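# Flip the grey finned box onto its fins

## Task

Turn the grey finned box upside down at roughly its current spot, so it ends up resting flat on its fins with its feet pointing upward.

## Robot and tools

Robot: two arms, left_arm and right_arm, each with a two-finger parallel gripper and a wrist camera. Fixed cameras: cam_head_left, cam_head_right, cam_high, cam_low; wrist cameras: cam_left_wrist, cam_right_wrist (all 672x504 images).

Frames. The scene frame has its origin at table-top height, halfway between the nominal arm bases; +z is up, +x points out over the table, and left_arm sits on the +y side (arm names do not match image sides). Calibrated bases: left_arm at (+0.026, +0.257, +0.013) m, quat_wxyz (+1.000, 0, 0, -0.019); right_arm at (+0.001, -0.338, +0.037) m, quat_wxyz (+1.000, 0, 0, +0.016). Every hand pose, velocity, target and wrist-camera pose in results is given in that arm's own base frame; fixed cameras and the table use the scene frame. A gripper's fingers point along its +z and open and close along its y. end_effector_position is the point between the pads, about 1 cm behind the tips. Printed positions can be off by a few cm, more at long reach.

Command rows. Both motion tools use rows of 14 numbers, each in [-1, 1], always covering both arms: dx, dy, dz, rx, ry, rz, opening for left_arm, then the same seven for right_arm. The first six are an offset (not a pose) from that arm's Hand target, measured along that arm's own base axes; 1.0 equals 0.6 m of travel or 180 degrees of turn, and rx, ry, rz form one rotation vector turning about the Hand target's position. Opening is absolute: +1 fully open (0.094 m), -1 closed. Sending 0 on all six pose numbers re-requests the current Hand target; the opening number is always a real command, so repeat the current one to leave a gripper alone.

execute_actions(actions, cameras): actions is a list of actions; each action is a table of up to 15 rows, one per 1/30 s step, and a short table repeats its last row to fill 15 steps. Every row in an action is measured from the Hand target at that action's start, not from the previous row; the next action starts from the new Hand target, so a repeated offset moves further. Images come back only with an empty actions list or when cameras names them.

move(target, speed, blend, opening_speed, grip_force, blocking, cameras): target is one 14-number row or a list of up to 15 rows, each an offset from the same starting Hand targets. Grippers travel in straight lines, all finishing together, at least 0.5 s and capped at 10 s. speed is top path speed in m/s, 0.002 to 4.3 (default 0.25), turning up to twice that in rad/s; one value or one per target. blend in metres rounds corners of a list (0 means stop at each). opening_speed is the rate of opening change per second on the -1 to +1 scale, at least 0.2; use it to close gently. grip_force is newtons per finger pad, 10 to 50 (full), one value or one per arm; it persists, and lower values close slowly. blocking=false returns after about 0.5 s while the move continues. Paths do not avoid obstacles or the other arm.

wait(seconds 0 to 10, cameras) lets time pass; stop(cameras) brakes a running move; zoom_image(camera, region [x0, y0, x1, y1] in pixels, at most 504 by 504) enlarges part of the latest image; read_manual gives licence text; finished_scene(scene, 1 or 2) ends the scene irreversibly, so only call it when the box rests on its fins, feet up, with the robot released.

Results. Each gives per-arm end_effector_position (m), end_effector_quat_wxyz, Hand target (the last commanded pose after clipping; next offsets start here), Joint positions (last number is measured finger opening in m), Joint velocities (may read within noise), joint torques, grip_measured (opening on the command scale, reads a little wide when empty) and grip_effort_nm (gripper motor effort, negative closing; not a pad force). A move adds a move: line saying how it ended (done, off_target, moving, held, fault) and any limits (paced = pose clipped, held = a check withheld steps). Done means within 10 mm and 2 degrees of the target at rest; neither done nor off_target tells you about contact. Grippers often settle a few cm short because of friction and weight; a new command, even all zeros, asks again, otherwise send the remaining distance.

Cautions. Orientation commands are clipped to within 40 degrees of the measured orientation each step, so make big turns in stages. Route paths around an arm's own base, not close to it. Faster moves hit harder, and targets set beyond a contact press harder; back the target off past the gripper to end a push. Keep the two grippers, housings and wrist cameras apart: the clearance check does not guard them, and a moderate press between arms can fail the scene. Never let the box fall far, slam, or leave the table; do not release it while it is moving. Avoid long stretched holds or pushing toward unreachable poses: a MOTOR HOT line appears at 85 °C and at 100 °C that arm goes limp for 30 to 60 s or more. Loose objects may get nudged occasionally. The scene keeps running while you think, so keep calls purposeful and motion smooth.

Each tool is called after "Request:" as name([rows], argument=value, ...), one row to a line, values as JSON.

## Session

Request:
execute_actions(actions=[])

Scene clock: 0.00 s.
left_arm: end_effector_position=(+0.6527, -0.4944, +0.2907) grip_measured=+1.000 grip_effort_nm=n/a end_effector_quat_wxyz=(+0.305, +0.732, +0.607, -0.050) | right_arm: end_effector_position=(+0.3471, -0.2391, +0.2552) grip_measured=+1.000 grip_effort_nm=n/a end_effector_quat_wxyz=(+0.253, +0.692, +0.642, -0.215)
Joint positions: left_arm=[-0.593 2.294 2.624 -1.321 0.258 1.085 0.094] | right_arm=[-0.362 1.247 1.116 -1.135 0.614 1.186 0.094]
Joint velocities: within noise
Joint torques (N m): no reading
Heat: left arm: hottest elbow 36 °C; right arm: hottest elbow 31 °C.
Hand target: left_arm +0.6557, -0.4964, +0.2943; +0.312, +0.731, +0.605, -0.048 | right_arm +0.3536, -0.2416, +0.2670; +0.264, +0.693, +0.637, -0.209
Tool commands: left_gripper/opening=+1.0 right_gripper/opening=+1.0

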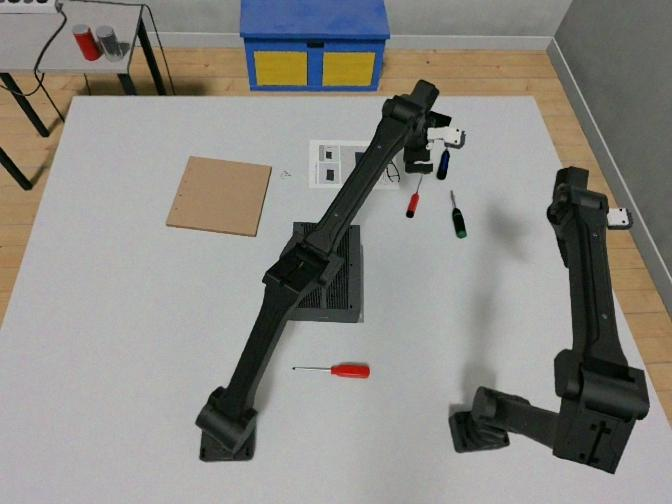

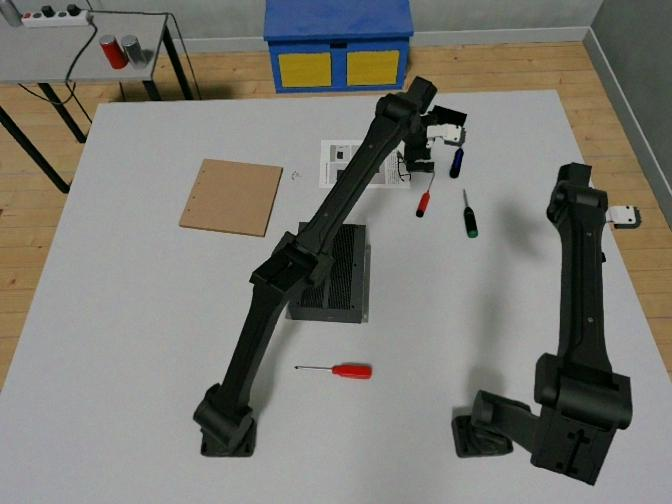

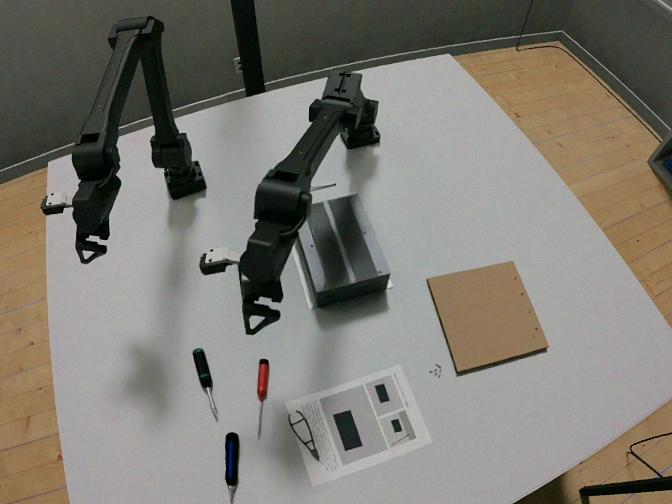

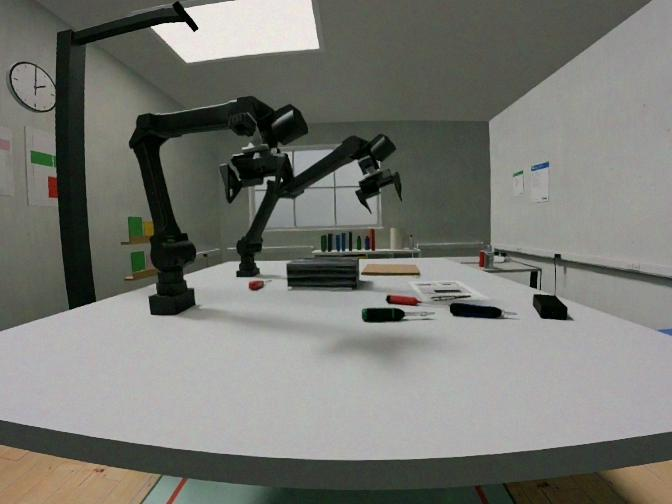

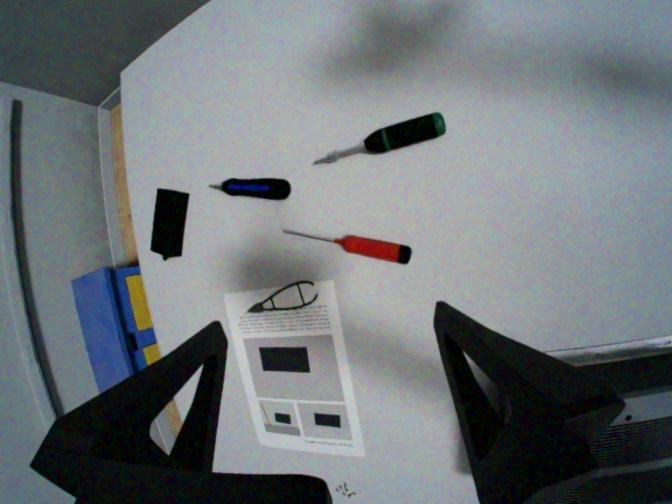

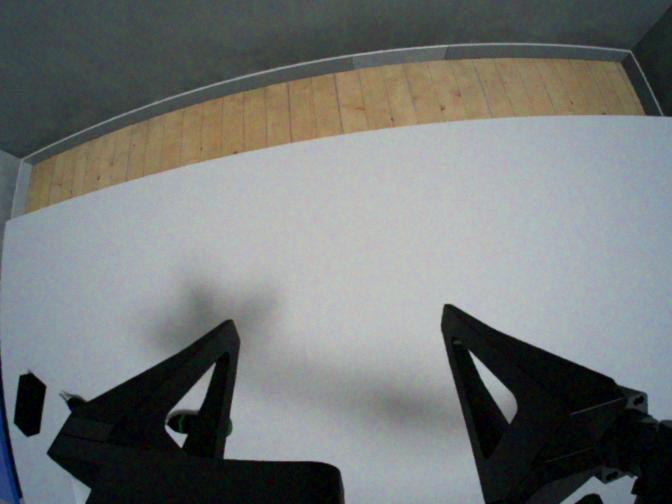

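Request:
zoom_image(camera="cam_high", region=[270, 170, 420, 330])

Request:
zoom_image(camera="cam_low", region=[230, 230, 430, 330])

Request:
zoom_image(camera="cam_head_left", region=[250, 200, 410, 400])

Scaled by 3.150.

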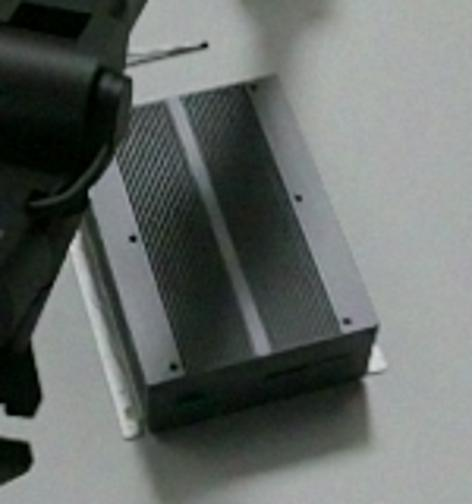

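Scaled by 2.520.

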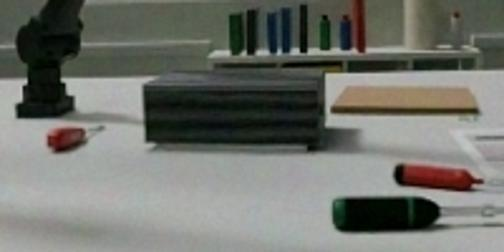

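Scaled by 2.520.

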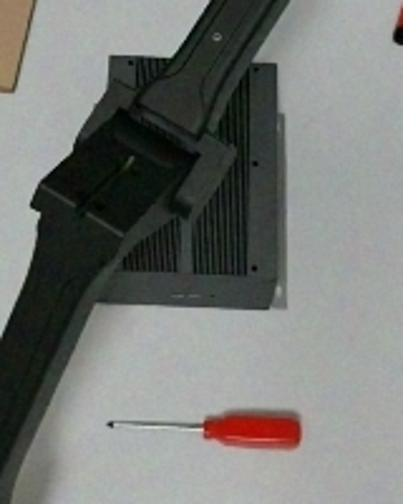

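Request:
move(target=[-0.376,0.494,0.043,-0.063,0.151,0.350,-0.75,-0.14,0.487,0.055,-0.02,0.171,0.48,0.6], speed=0.25)

Scene clock: 65.50 s.
left_arm: end_effector_position=(+0.4322, -0.2053, +0.3186) grip_measured=-0.747 grip_effort_nm=-0.12 end_effector_quat_wxyz=(+0.216, +0.258, +0.937, -0.098) | right_arm: end_effector_position=(+0.2635, +0.0427, +0.2803) grip_measured=+0.602 grip_effort_nm=-0.09 end_effector_quat_wxyz=(+0.176, +0.002, +0.971, -0.161)
Joint positions: left_arm=[-0.392 1.303 1.37 -1.177 0.138 0.112 0.012] | right_arm=[0.447 0.878 0.988 -1.488 0.446 0.408 0.075]
Joint torques (N m): left_arm=[-0.15 -9.7 9.43 1.16 0.08 -0.32] | right_arm=[0.32 -1.26 11.66 0.54 0.14 -0.13]
Heat: left arm: hottest elbow 45 °C; right arm: hottest elbow 42 °C.
Hand target: left_arm +0.4301, -0.2001, +0.3201; +0.214, +0.248, +0.940, -0.098 | right_arm +0.2696, +0.0507, +0.3000; +0.192, -0.006, +0.970, -0.152
Off the commanded pose: left_arm 0.006 m, 1 deg | right_arm 0.022 m, 2 deg.
move: off_target (right_arm)

Request:
move(target=[-0.367,0.484,-0.05,-0.063,0.151,0.350,-0.75,-0.135,0.402,-0.083,-0.02,0.171,0.48,0.6], speed=0.25, cameras=["all"])

Scene clock: 75.00 s.
left_arm: end_effector_position=(+0.2153, +0.0903, +0.2889) grip_measured=-0.747 grip_effort_nm=-0.12 end_effector_quat_wxyz=(+0.060, -0.327, +0.937, -0.107) | right_arm: end_effector_position=(+0.1860, +0.2791, +0.2345) grip_measured=+0.602 grip_effort_nm=-0.08 end_effector_quat_wxyz=(+0.012, +0.693, -0.721, +0.007)
Joint positions: left_arm=[0.575 0.891 1.058 -1.67 0.237 -0.105 0.012] | right_arm=[0.988 1.235 1.161 -1.523 0.008 -0.544 0.075]
Joint torques (N m): left_arm=[-0.03 -2.55 8.68 0.42 0.14 -0.04] | right_arm=[0.62 -6.48 11.22 0.32 -0.23 -0.13]
Heat: left arm: hottest elbow 45 °C; right arm: hottest elbow 43 °C.
Hand target: left_arm +0.2099, +0.0904, +0.2901; +0.040, -0.323, +0.939, -0.112 | right_arm +0.1885, +0.2919, +0.2501; -0.002, +0.702, -0.713, +0.002
Off the commanded pose: left_arm 0.006 m, 2 deg | right_arm 0.020 m, 2 deg.
joint sent to its limit (left arm) — joint 4 (wrist pitch), lower limit. The joint targets still meet the commanded pose.
move: off_target (right_arm)

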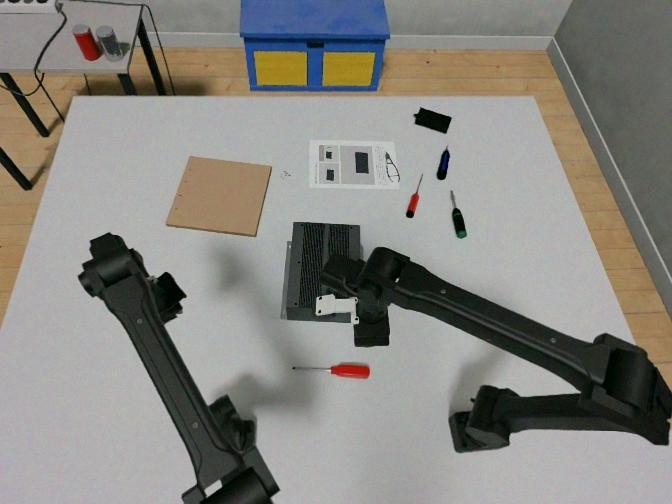

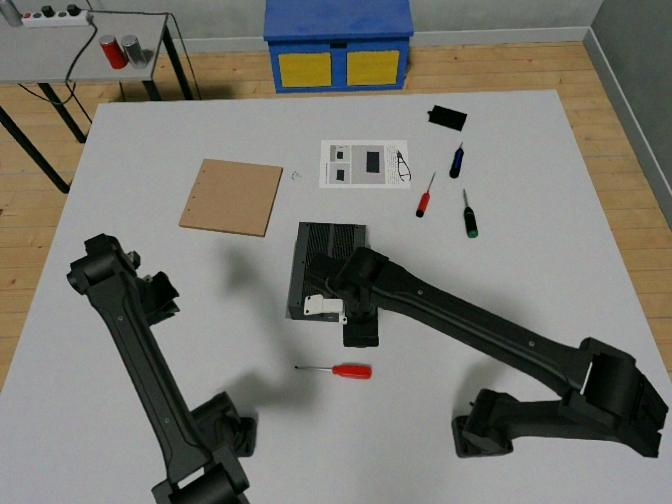

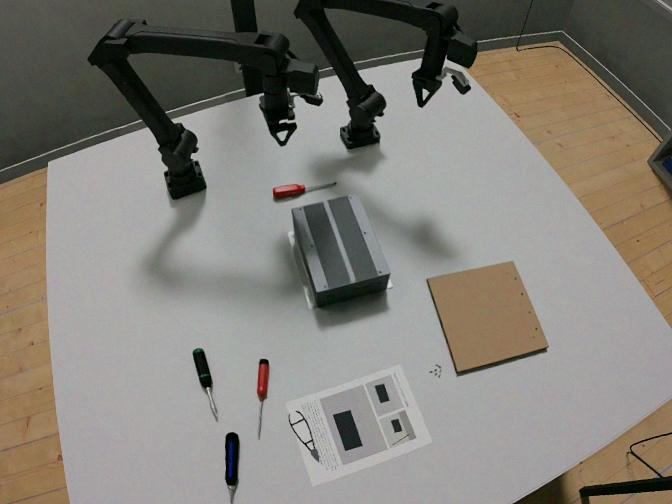

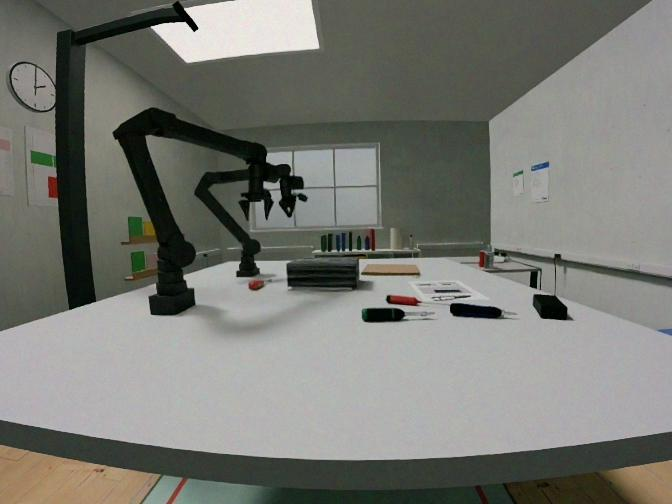

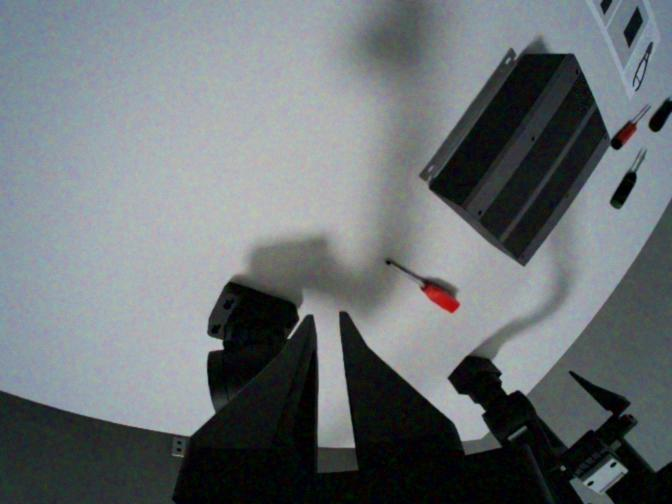

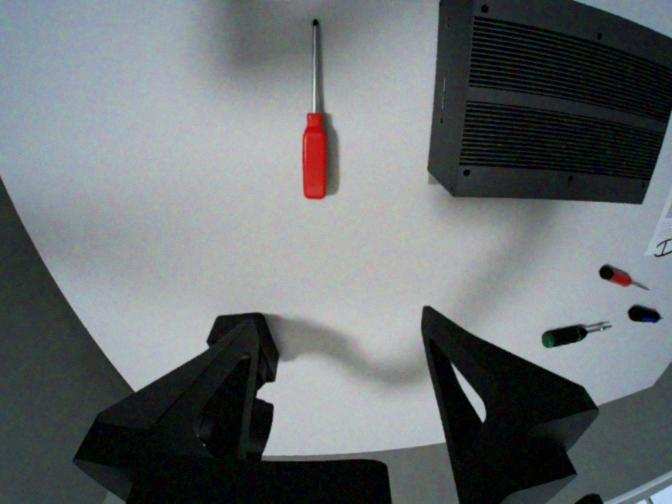

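Request:
move(target=[0,0,0,0,0,0,-0.75,-0.03,0.0,-0.283,0,0,-0.039,0.6], speed=0.2, cameras=["cam_right_wrist","cam_left_wrist"])

Scene clock: 119.33 s.
left_arm: end_effector_position=(+0.2153, +0.0903, +0.2889) grip_measured=-0.747 grip_effort_nm=-0.12 end_effector_quat_wxyz=(+0.061, -0.327, +0.937, -0.107) | right_arm: end_effector_position=(+0.1727, +0.2853, +0.0806) grip_measured=+0.602 grip_effort_nm=-0.08 end_effector_quat_wxyz=(-0.002, -0.655, +0.755, -0.004)
Joint positions: left_arm=[0.575 0.891 1.058 -1.67 0.237 -0.105 0.012] | right_arm=[1.031 1.341 0.832 -1.068 0.006 -0.398 0.075]
Joint torques (N m): left_arm=[0.09 -2.55 8.66 0.46 0.13 -0.03] | right_arm=[0.91 -7.41 7.28 0.98 -0.11 0.1]
Heat: left arm: hottest elbow 43 °C; right arm: hottest elbow 47 °C.
Hand target: left_arm +0.2099, +0.0904, +0.2901; +0.040, -0.323, +0.939, -0.112 | right_arm +0.1707, +0.2918, +0.0803; +0.002, -0.656, +0.754, -0.002
Off the commanded pose: left_arm 0.005 m, 2 deg | right_arm 0.007 m, 1 deg.
joint sent to its limit (left arm) — joint 4 (wrist pitch), lower limit. The joint targets still meet the commanded pose.
move: done
Images, in order (width x height): cam_left_wrist 672x504, cam_right_wrist 672x504.

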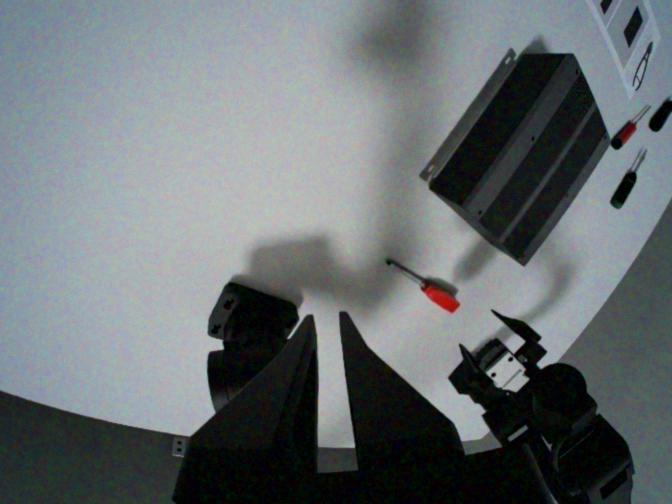

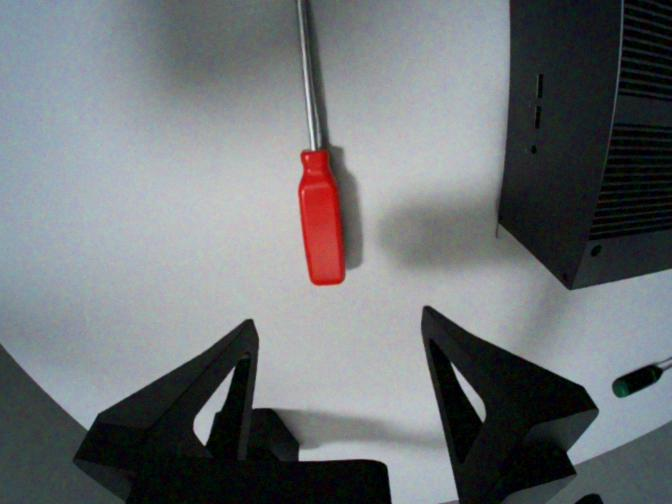

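Request:
move(target=[0,0,0,0,0,0,-0.75,-0.01,0.008,-0.163,0,0,0,0.6], speed=0.08, cameras=["cam_right_wrist","cam_low"])

Scene clock: 135.20 s.
left_arm: end_effector_position=(+0.2153, +0.0903, +0.2889) grip_measured=-0.747 grip_effort_nm=-0.12 end_effector_quat_wxyz=(+0.061, -0.327, +0.937, -0.107) | right_arm: end_effector_position=(+0.1679, +0.2919, -0.0153) grip_measured=+0.602 grip_effort_nm=-0.09 end_effector_quat_wxyz=(+0.000, -0.655, +0.756, -0.003)
Joint positions: left_arm=[0.575 0.891 1.058 -1.67 0.237 -0.105 0.012] | right_arm=[1.054 1.535 0.717 -0.754 0.006 -0.375 0.075]
Joint torques (N m): left_arm=[-0.03 -2.67 8.66 0.42 0.13 -0.04] | right_arm=[0.56 -7.41 5.49 0.91 -0.11 0.1]
Heat: left arm: hottest elbow 43 °C; right arm: hottest elbow 44 °C.
Hand target: left_arm +0.2099, +0.0904, +0.2901; +0.040, -0.323, +0.939, -0.112 | right_arm +0.1646, +0.2967, -0.0175; +0.002, -0.657, +0.754, -0.002
Off the commanded pose: left_arm 0.005 m, 2 deg | right_arm 0.006 m, 0 deg.
joint sent to its limit (left arm) — joint 4 (wrist pitch), lower limit. The joint targets still meet the commanded pose.
move: done
Images, in order (width x height): cam_low 672x504, cam_right_wrist 672x504.

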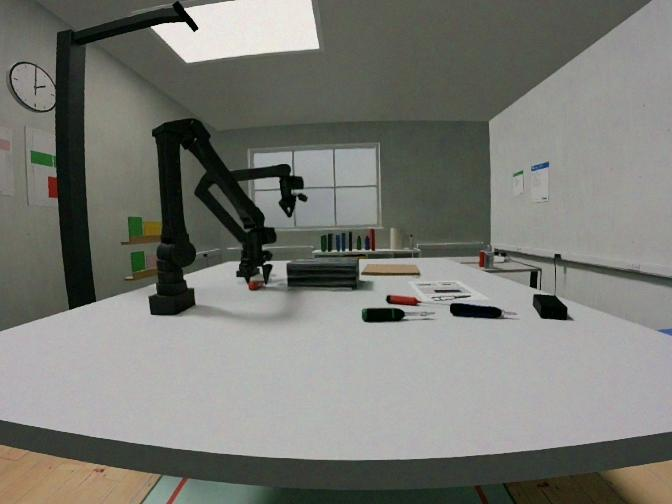

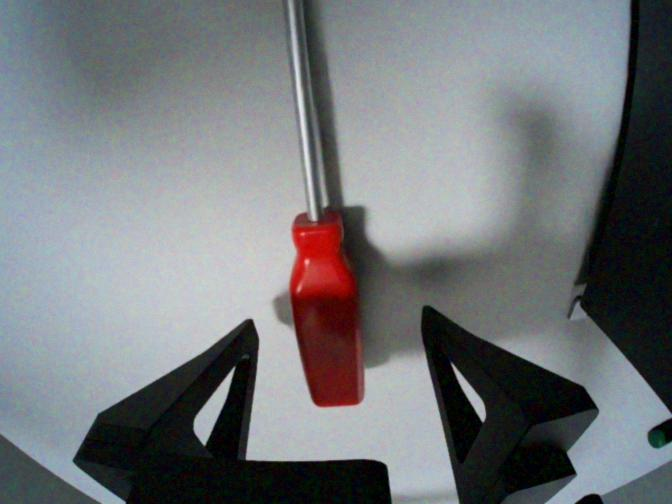

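Request:
move(target=[0,0,0,0,0,0,-0.75,0,0,0,0,0,0,-0.7], speed=0.08, grip_force=[50,35], opening_speed=0.5, cameras=["cam_right_wrist"])

Scene clock: 143.67 s.
left_arm: end_effector_position=(+0.2153, +0.0903, +0.2889) grip_measured=-0.747 grip_effort_nm=-0.12 end_effector_quat_wxyz=(+0.061, -0.327, +0.937, -0.107) | right_arm: end_effector_position=(+0.1679, +0.2920, -0.0153) grip_measured=-0.395 grip_effort_nm=-0.76 end_effector_quat_wxyz=(+0.001, -0.655, +0.756, -0.003)
Joint positions: left_arm=[0.575 0.891 1.058 -1.67 0.237 -0.105 0.012] | right_arm=[1.054 1.535 0.717 -0.754 0.006 -0.374 0.028]
Joint torques (N m): left_arm=[0.03 -2.61 8.64 0.4 0.13 -0.03] | right_arm=[0.67 -8.35 5.48 0.95 -0.1 0.11]
Heat: left arm: hottest elbow 43 °C; right arm: hottest elbow 42 °C.
Hand target: left_arm +0.2099, +0.0904, +0.2901; +0.040, -0.323, +0.939, -0.112 | right_arm +0.1646, +0.2967, -0.0175; +0.002, -0.657, +0.754, -0.002
Off the commanded pose: left_arm 0.005 m, 2 deg | right_arm 0.006 m, 0 deg.
joint sent to its limit (left arm) — joint 4 (wrist pitch), lower limit. The joint targets still meet the commanded pose.
grip_force (N): 50, 35
move: done
Images, in order (width x height): cam_right_wrist 672x504.

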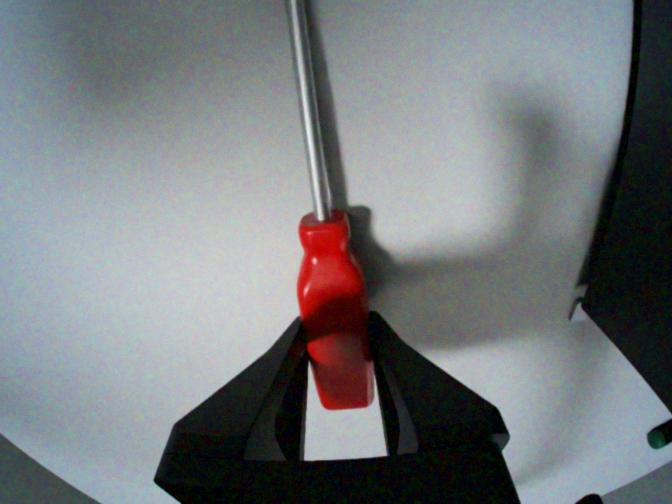

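Request:
move([
  [0,0,0,0,0,0,-0.75,0,0,0.05,0,0,0,-0.7],
  [0,0,0,0,0,0,-0.75,0.051,0.09,0.05,0,0,-0.25,-0.7],
], blend=[0.01,0], speed=0.1, cameras=["cam_right_wrist","cam_head_left","cam_left_wrist","cam_low"])

Scene clock: 202.37 s.
left_arm: end_effector_position=(+0.2153, +0.0903, +0.2889) grip_measured=-0.747 grip_effort_nm=-0.12 end_effector_quat_wxyz=(+0.061, -0.327, +0.937, -0.107) | right_arm: end_effector_position=(+0.1910, +0.3327, +0.0039) grip_measured=-0.396 grip_effort_nm=-0.76 end_effector_quat_wxyz=(-0.007, -0.317, +0.948, -0.011)
Joint positions: left_arm=[0.575 0.891 1.058 -1.67 0.237 -0.105 0.012] | right_arm=[1.054 1.611 0.883 -0.868 0.006 0.409 0.028]
Joint torques (N m): left_arm=[0.21 -2.43 8.69 0.42 0.14 -0.04] | right_arm=[0.15 -9.7 8.85 0.09 0.01 0.07]
Heat: left arm: hottest elbow 43 °C; right arm: hottest elbow 38 °C.
Hand target: left_arm +0.2099, +0.0904, +0.2901; +0.040, -0.323, +0.939, -0.112 | right_arm +0.1952, +0.3507, +0.0125; +0.001, -0.318, +0.948, -0.003
Off the commanded pose: left_arm 0.005 m, 2 deg | right_arm 0.020 m, 1 deg.
joint sent to its limit (left arm) — joint 4 (wrist pitch), lower limit. The joint targets still meet the commanded pose.
grip_force (N): 50, 35
move: off_target (right_arm)
Images, in order (width x height): cam_head_left 672x504, cam_low 672x504, cam_left_wrist 672x504, cam_right_wrist 672x504.

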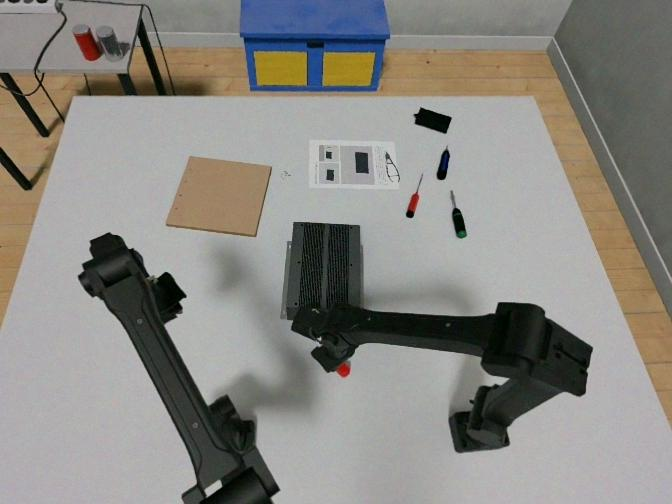

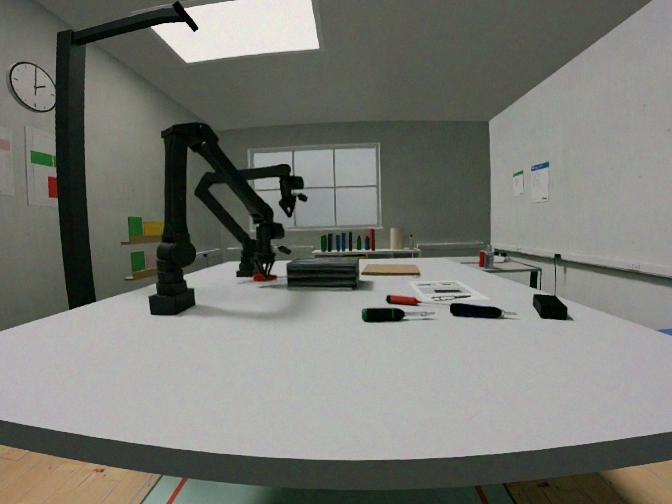

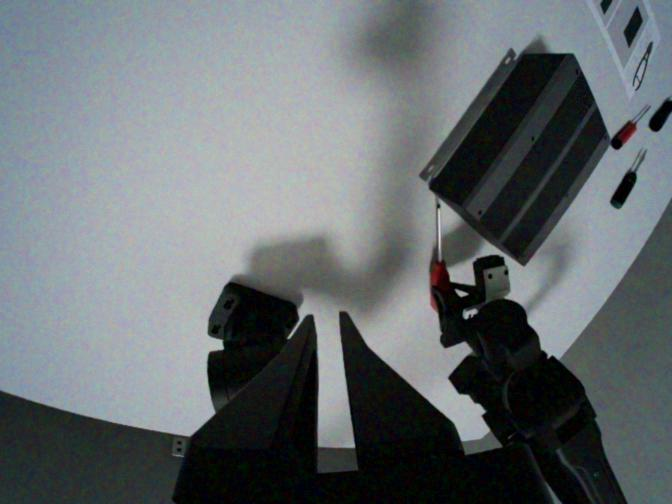

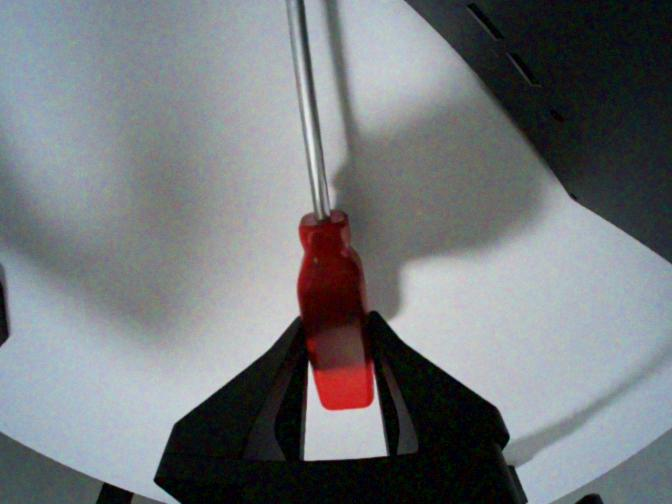

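Request:
move([
  [0,0,0,0,0,0,-0.75,0.017,0.02,0,0,0,0,-0.7],
  [0,0,0,0,0,0,-0.75,0.014,0.012,-0.048,0,0,0,-0.7],
], blend=[0.0,0], speed=0.06, cameras=["cam_right_wrist","cam_left_wrist"])

Scene clock: 224.40 s.
left_arm: end_effector_position=(+0.2153, +0.0903, +0.2889) grip_measured=-0.747 grip_effort_nm=-0.12 end_effector_quat_wxyz=(+0.061, -0.327, +0.937, -0.107) | right_arm: end_effector_position=(+0.2035, +0.3546, -0.0143) grip_measured=-0.396 grip_effort_nm=-0.76 end_effector_quat_wxyz=(-0.001, -0.317, +0.949, -0.005)
Joint positions: left_arm=[0.575 0.891 1.058 -1.67 0.237 -0.105 0.012] | right_arm=[1.054 1.693 0.928 -0.814 0.006 0.41 0.028]
Joint torques (N m): left_arm=[0.09 -2.49 8.66 0.42 0.15 -0.05] | right_arm=[-0.26 -10.46 5.72 1.21 -0.02 0]
Heat: left arm: hottest elbow 43 °C; right arm: hottest elbow 39 °C.
Hand target: left_arm +0.2099, +0.0904, +0.2901; +0.040, -0.323, +0.939, -0.112 | right_arm +0.2037, +0.3581, -0.0162; +0.002, -0.318, +0.948, -0.003
Off the commanded pose: left_arm 0.005 m, 2 deg | right_arm 0.004 m, 0 deg.
joint sent to its limit (left arm) — joint 4 (wrist pitch), lower limit. The joint targets still meet the commanded pose.
grip_force (N): 50, 35
move: done
Images, in order (width x height): cam_left_wrist 672x504, cam_right_wrist 672x504.

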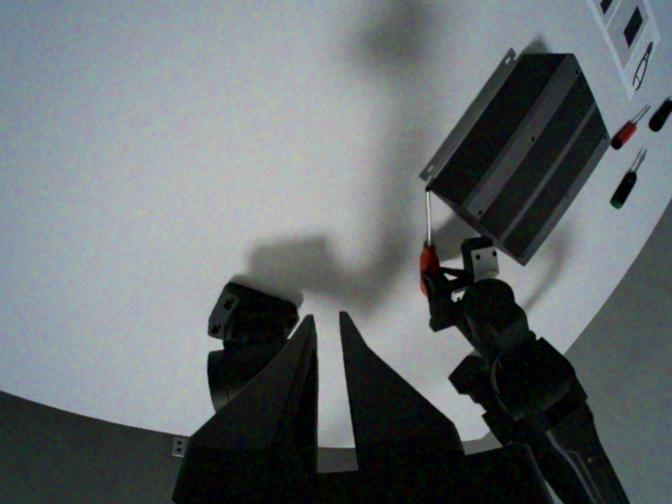

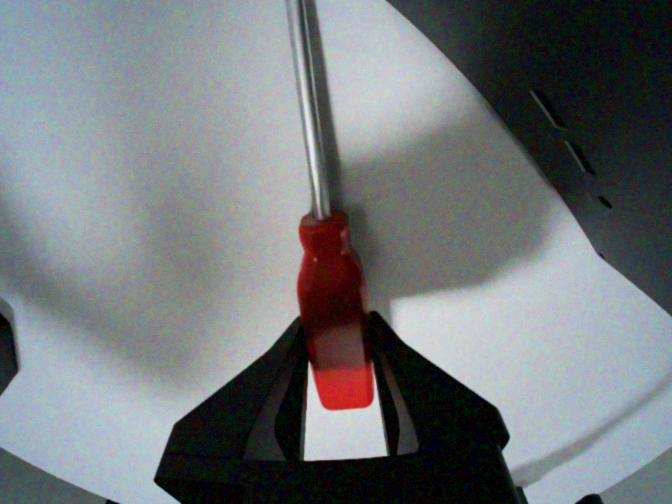

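Request:
zoom_image(camera="cam_left_wrist", region=[390, 130, 540, 310])

Scaled by 2.800 from the camera's 672x504 image, which has a finer 960x720 frame.

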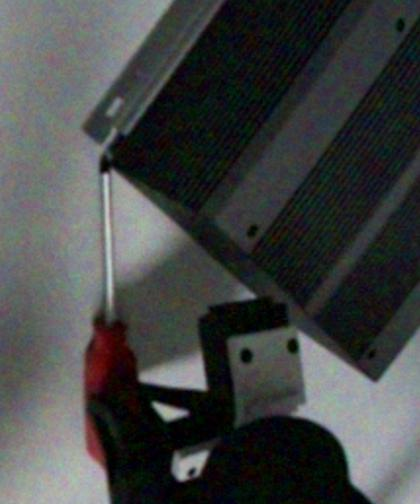

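Request:
move([
  [0,0,0,0,0,0,-0.75,0,0,0,0,0,0,-0.1],
  [0,0,0,0,0,0,-0.75,0,0,0.12,0,0,0,-0.1],
], speed=0.08, opening_speed=0.4, cameras=["cam_right_wrist","cam_left_wrist"])

Scene clock: 238.17 s.
left_arm: end_effector_position=(+0.2153, +0.0903, +0.2889) grip_measured=-0.747 grip_effort_nm=-0.12 end_effector_quat_wxyz=(+0.061, -0.327, +0.937, -0.107) | right_arm: end_effector_position=(+0.1970, +0.3432, +0.0414) grip_measured=-0.101 grip_effort_nm=0.07 end_effector_quat_wxyz=(-0.011, -0.317, +0.948, -0.015)
Joint positions: left_arm=[0.575 0.891 1.058 -1.67 0.237 -0.105 0.012] | right_arm=[1.054 1.577 0.965 -0.995 0.006 0.41 0.042]
Joint torques (N m): left_arm=[0.09 -2.49 8.65 0.44 0.15 -0.04] | right_arm=[-0.32 -11.46 9.2 0.29 0 0]
Heat: left arm: hottest elbow 43 °C; right arm: hottest elbow 38 °C.
Hand target: left_arm +0.2099, +0.0904, +0.2901; +0.040, -0.323, +0.939, -0.112 | right_arm +0.2037, +0.3580, +0.0558; +0.002, -0.318, +0.948, -0.003
Off the commanded pose: left_arm 0.005 m, 2 deg | right_arm 0.022 m, 2 deg.
joint sent to its limit (left arm) — joint 4 (wrist pitch), lower limit. The joint targets still meet the commanded pose.
grip_force (N): 50, 35
move: off_target (right_arm)
Images, in order (width x height): cam_left_wrist 672x504, cam_right_wrist 672x504.

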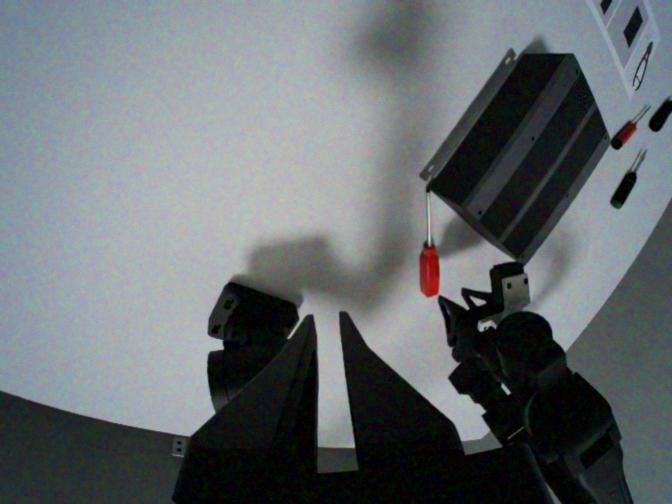

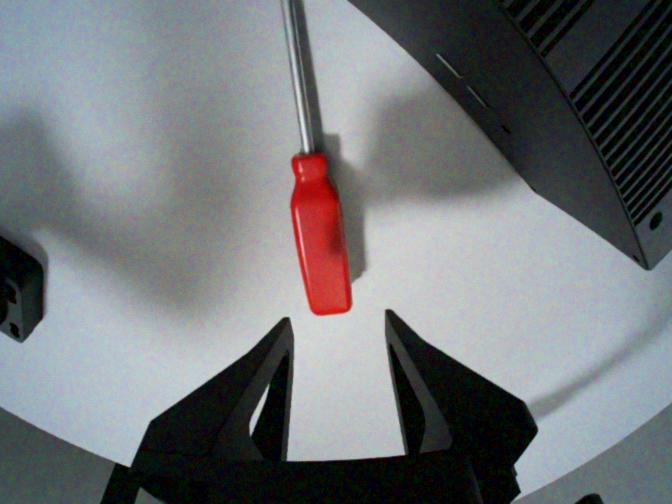

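Request:
move([
  [0.089,-0.1,-0.1,-0.1412,-0.07,-0.059,-1,0,0,0.183,0,0,0,-1],
  [0.178,-0.2,-0.217,-0.2824,-0.1397,-0.1178,-1,0.222,-0.347,0.157,0.3957,0.0777,-0.2507,-1],
  [0.178,-0.225,-0.383,-0.2824,-0.1397,-0.1178,-1,0.222,-0.347,-0.043,0.3957,0.0777,-0.2507,-1],
], blend=[0.03,0.02,0], speed=0.15, cameras=["all"])

Scene clock: 302.77 s.
left_arm: end_effector_position=(+0.3185, -0.0405, +0.0651) grip_measured=-0.988 grip_effort_nm=-0.60 end_effector_quat_wxyz=(+0.085, -0.103, +0.813, -0.566) | right_arm: end_effector_position=(+0.3358, +0.1537, +0.0322) grip_measured=-0.986 grip_effort_nm=-0.76 end_effector_quat_wxyz=(+0.074, +0.099, +0.814, +0.568)
Joint positions: left_arm=[0.404 1.604 0.648 -0.954 1.197 0.385 0.001] | right_arm=[-0.014 1.613 0.446 0.162 -1.15 0.6 0.001]
Joint torques (N m): left_arm=[-1.61 -6.53 4.53 0.47 0.79 -0.21] | right_arm=[-1.32 -7.18 3.48 2.06 -0.7 0]
Heat: left arm: hottest elbow 43 °C; right arm: hottest elbow 42 °C.
Hand target: left_arm +0.3166, -0.0446, +0.0602; +0.075, -0.107, +0.812, -0.569 | right_arm +0.3370, +0.1498, +0.0300; +0.075, +0.107, +0.812, +0.569
Off the commanded pose: left_arm 0.007 m, 1 deg | right_arm 0.005 m, 1 deg.
grip_force (N): 50, 35
move: done

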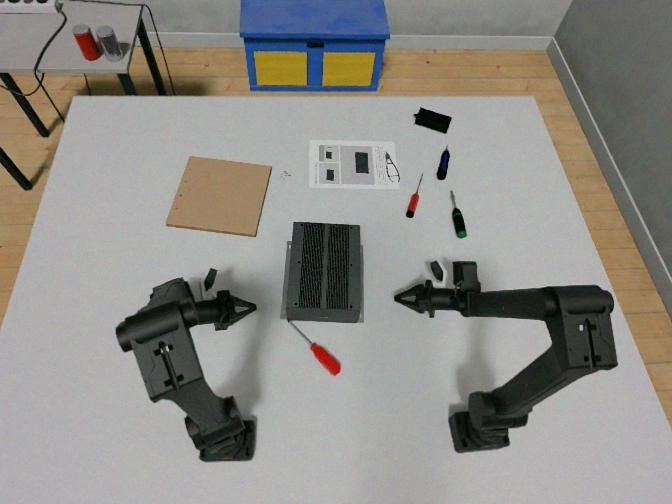

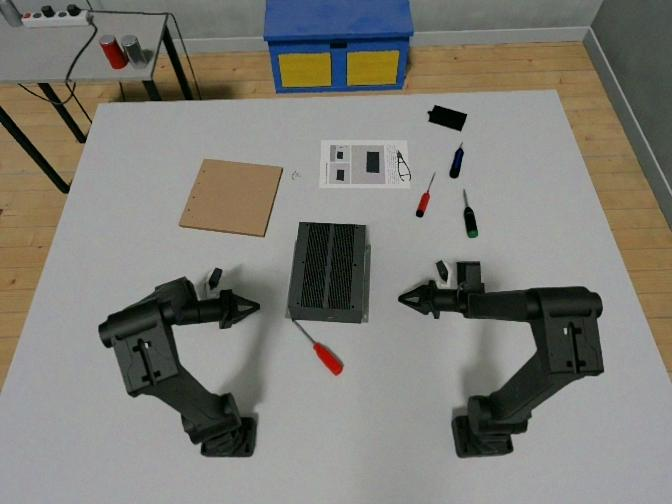

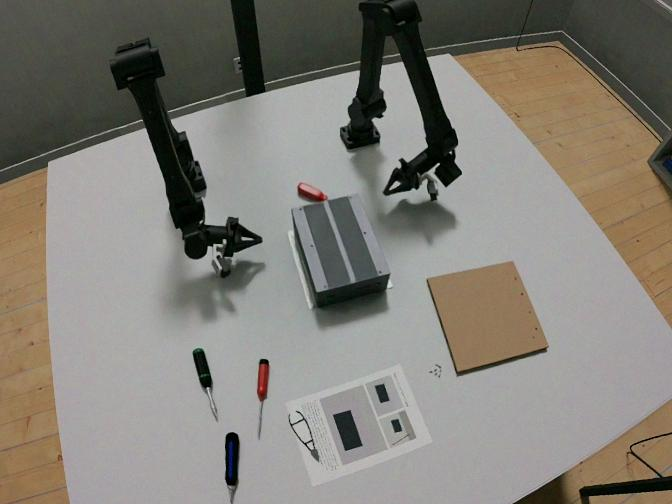

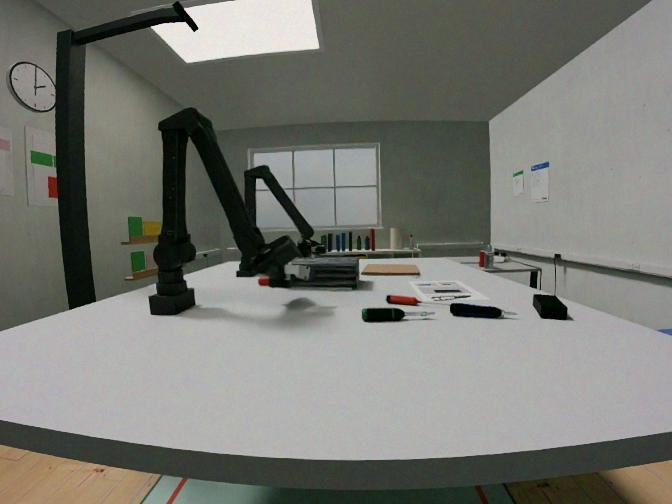

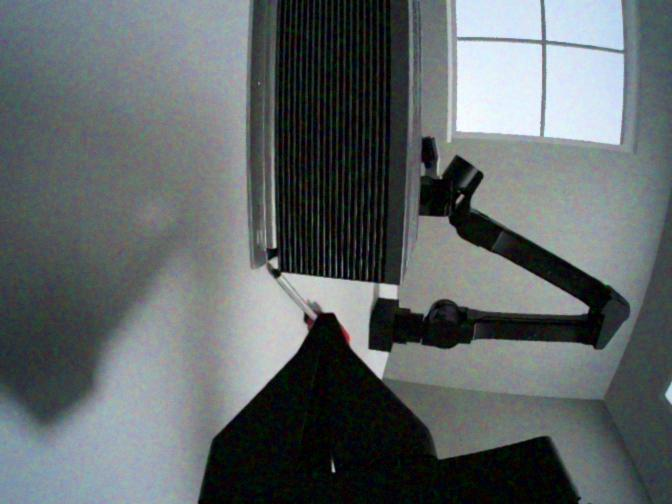

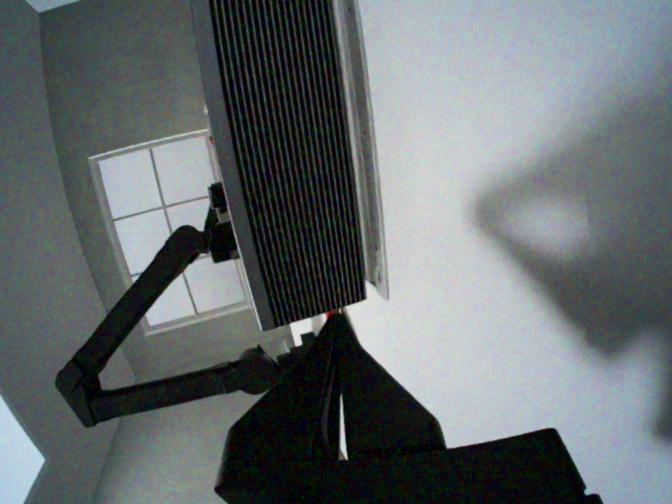

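Request:
move(target=[0.062,-0.092,-0.042,0,0,0,-1,0.003,0.125,-0.023,0,0,0,-1], speed=0.08, cameras=["cam_head_left","cam_left_wrist","cam_right_wrist"])

Scene clock: 356.17 s.
left_arm: end_effector_position=(+0.3555, -0.0969, +0.0383) grip_measured=-0.988 grip_effort_nm=-0.60 end_effector_quat_wxyz=(+0.080, -0.105, +0.811, -0.570) | right_arm: end_effector_position=(+0.3417, +0.2202, +0.0185) grip_measured=-0.986 grip_effort_nm=-0.76 end_effector_quat_wxyz=(+0.079, +0.109, +0.812, +0.568)
Joint positions: left_arm=[0.195 1.644 0.582 -0.308 1.219 -0.203 0.001] | right_arm=[0.209 1.731 0.417 0.646 -0.986 0.984 0.001]
Joint torques (N m): left_arm=[-1.49 -7.71 4.49 1.39 0.57 -0.27] | right_arm=[0.32 -8.29 2.74 2.36 -0.22 -0.08]
Heat: left arm: hottest elbow 40 °C; right arm: hottest elbow 36 °C.
Hand target: left_arm +0.3539, -0.0998, +0.0351; +0.075, -0.107, +0.812, -0.569 | right_arm +0.3388, +0.2248, +0.0163; +0.075, +0.107, +0.812, +0.569
Off the commanded pose: left_arm 0.005 m, 1 deg | right_arm 0.006 m, 1 deg.
grip_force (N): 50, 35
move: done
Images, in order (width x height): cam_head_left 672x504, cam_left_wrist 672x504, cam_right_wrist 672x504.

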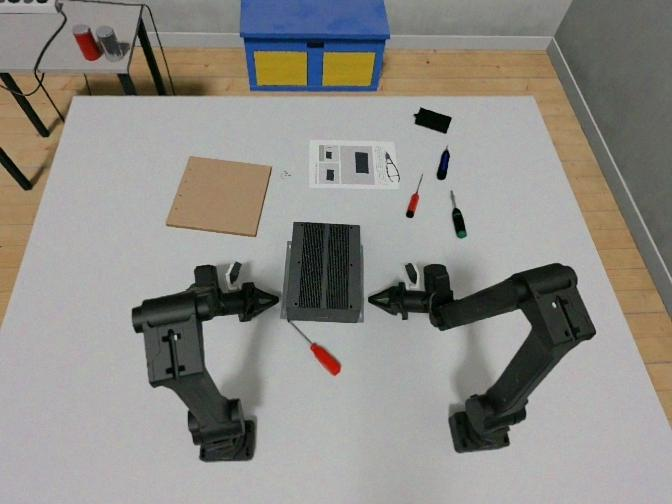

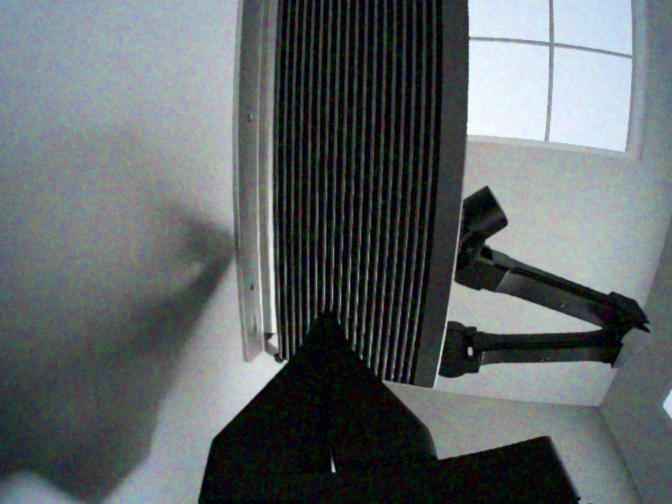

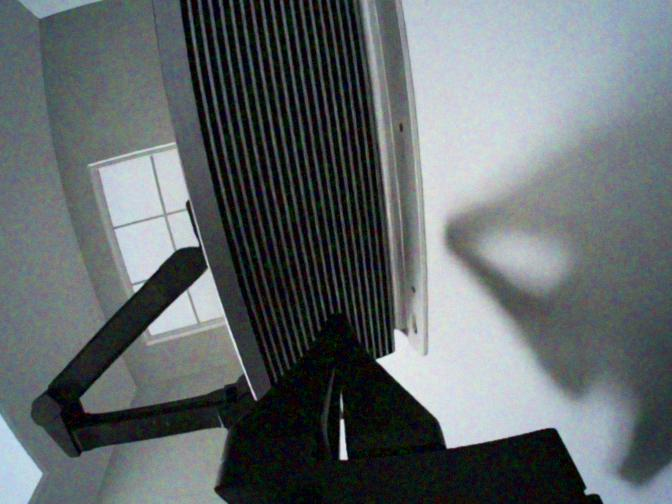

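Request:
move(target=[0,-0.1,0,0,0,0,-1,0,0.1,0,0,0,0,-1], speed=0.05, cameras=["cam_head_left","cam_left_wrist","cam_right_wrist"])

Scene clock: 368.83 s.
left_arm: end_effector_position=(+0.3631, -0.1225, +0.0328) grip_measured=-0.988 grip_effort_nm=-0.60 end_effector_quat_wxyz=(+0.101, -0.145, +0.810, -0.558) | right_arm: end_effector_position=(+0.3434, +0.2483, +0.0132) grip_measured=-0.986 grip_effort_nm=-0.76 end_effector_quat_wxyz=(+0.089, +0.145, +0.813, +0.557)
Joint positions: left_arm=[0.099 1.626 0.477 0.167 1.129 -0.635 0.001] | right_arm=[0.319 1.762 0.408 0.784 -0.833 1.146 0.001]
Joint torques (N m): left_arm=[-8.76 -7.59 4.77 2.17 1.13 -0.27] | right_arm=[6.42 -6.59 5.27 2.69 -0.43 0.02]
Heat: left arm: hottest elbow 39 °C; right arm: hottest elbow 35 °C.
Hand target: left_arm +0.3537, -0.1598, +0.0350; +0.074, -0.107, +0.812, -0.569 | right_arm +0.3387, +0.2849, +0.0163; +0.075, +0.107, +0.812, +0.569
Off the commanded pose: left_arm 0.039 m, 5 deg | right_arm 0.037 m, 5 deg.
grip_force (N): 50, 35
move: off_target (left_arm, right_arm)
Images, in order (width x height): cam_head_left 672x504, cam_left_wrist 672x504, cam_right_wrist 672x504.

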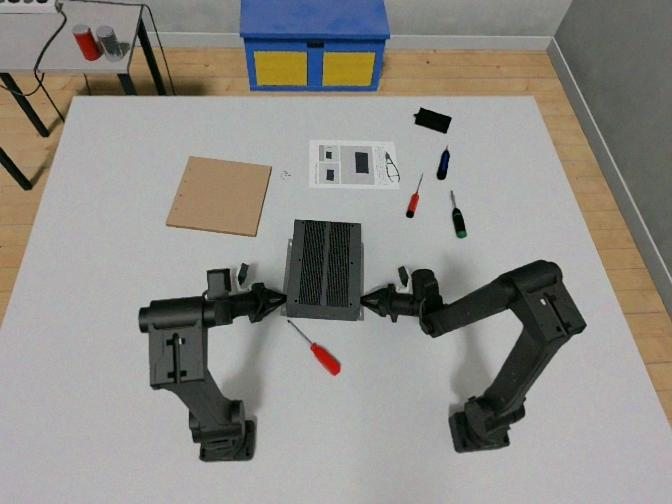

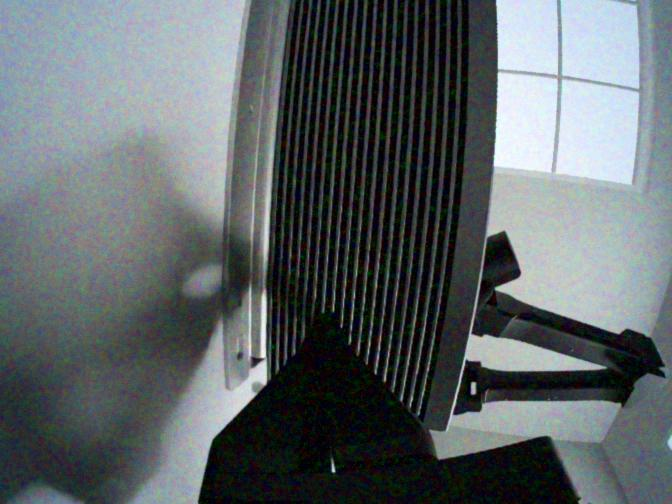

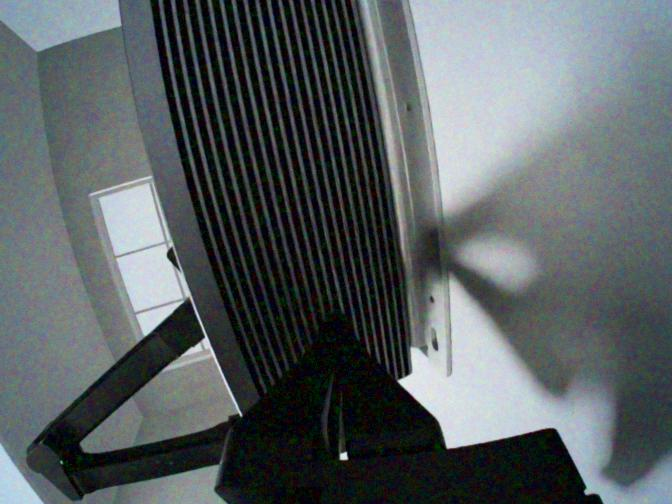

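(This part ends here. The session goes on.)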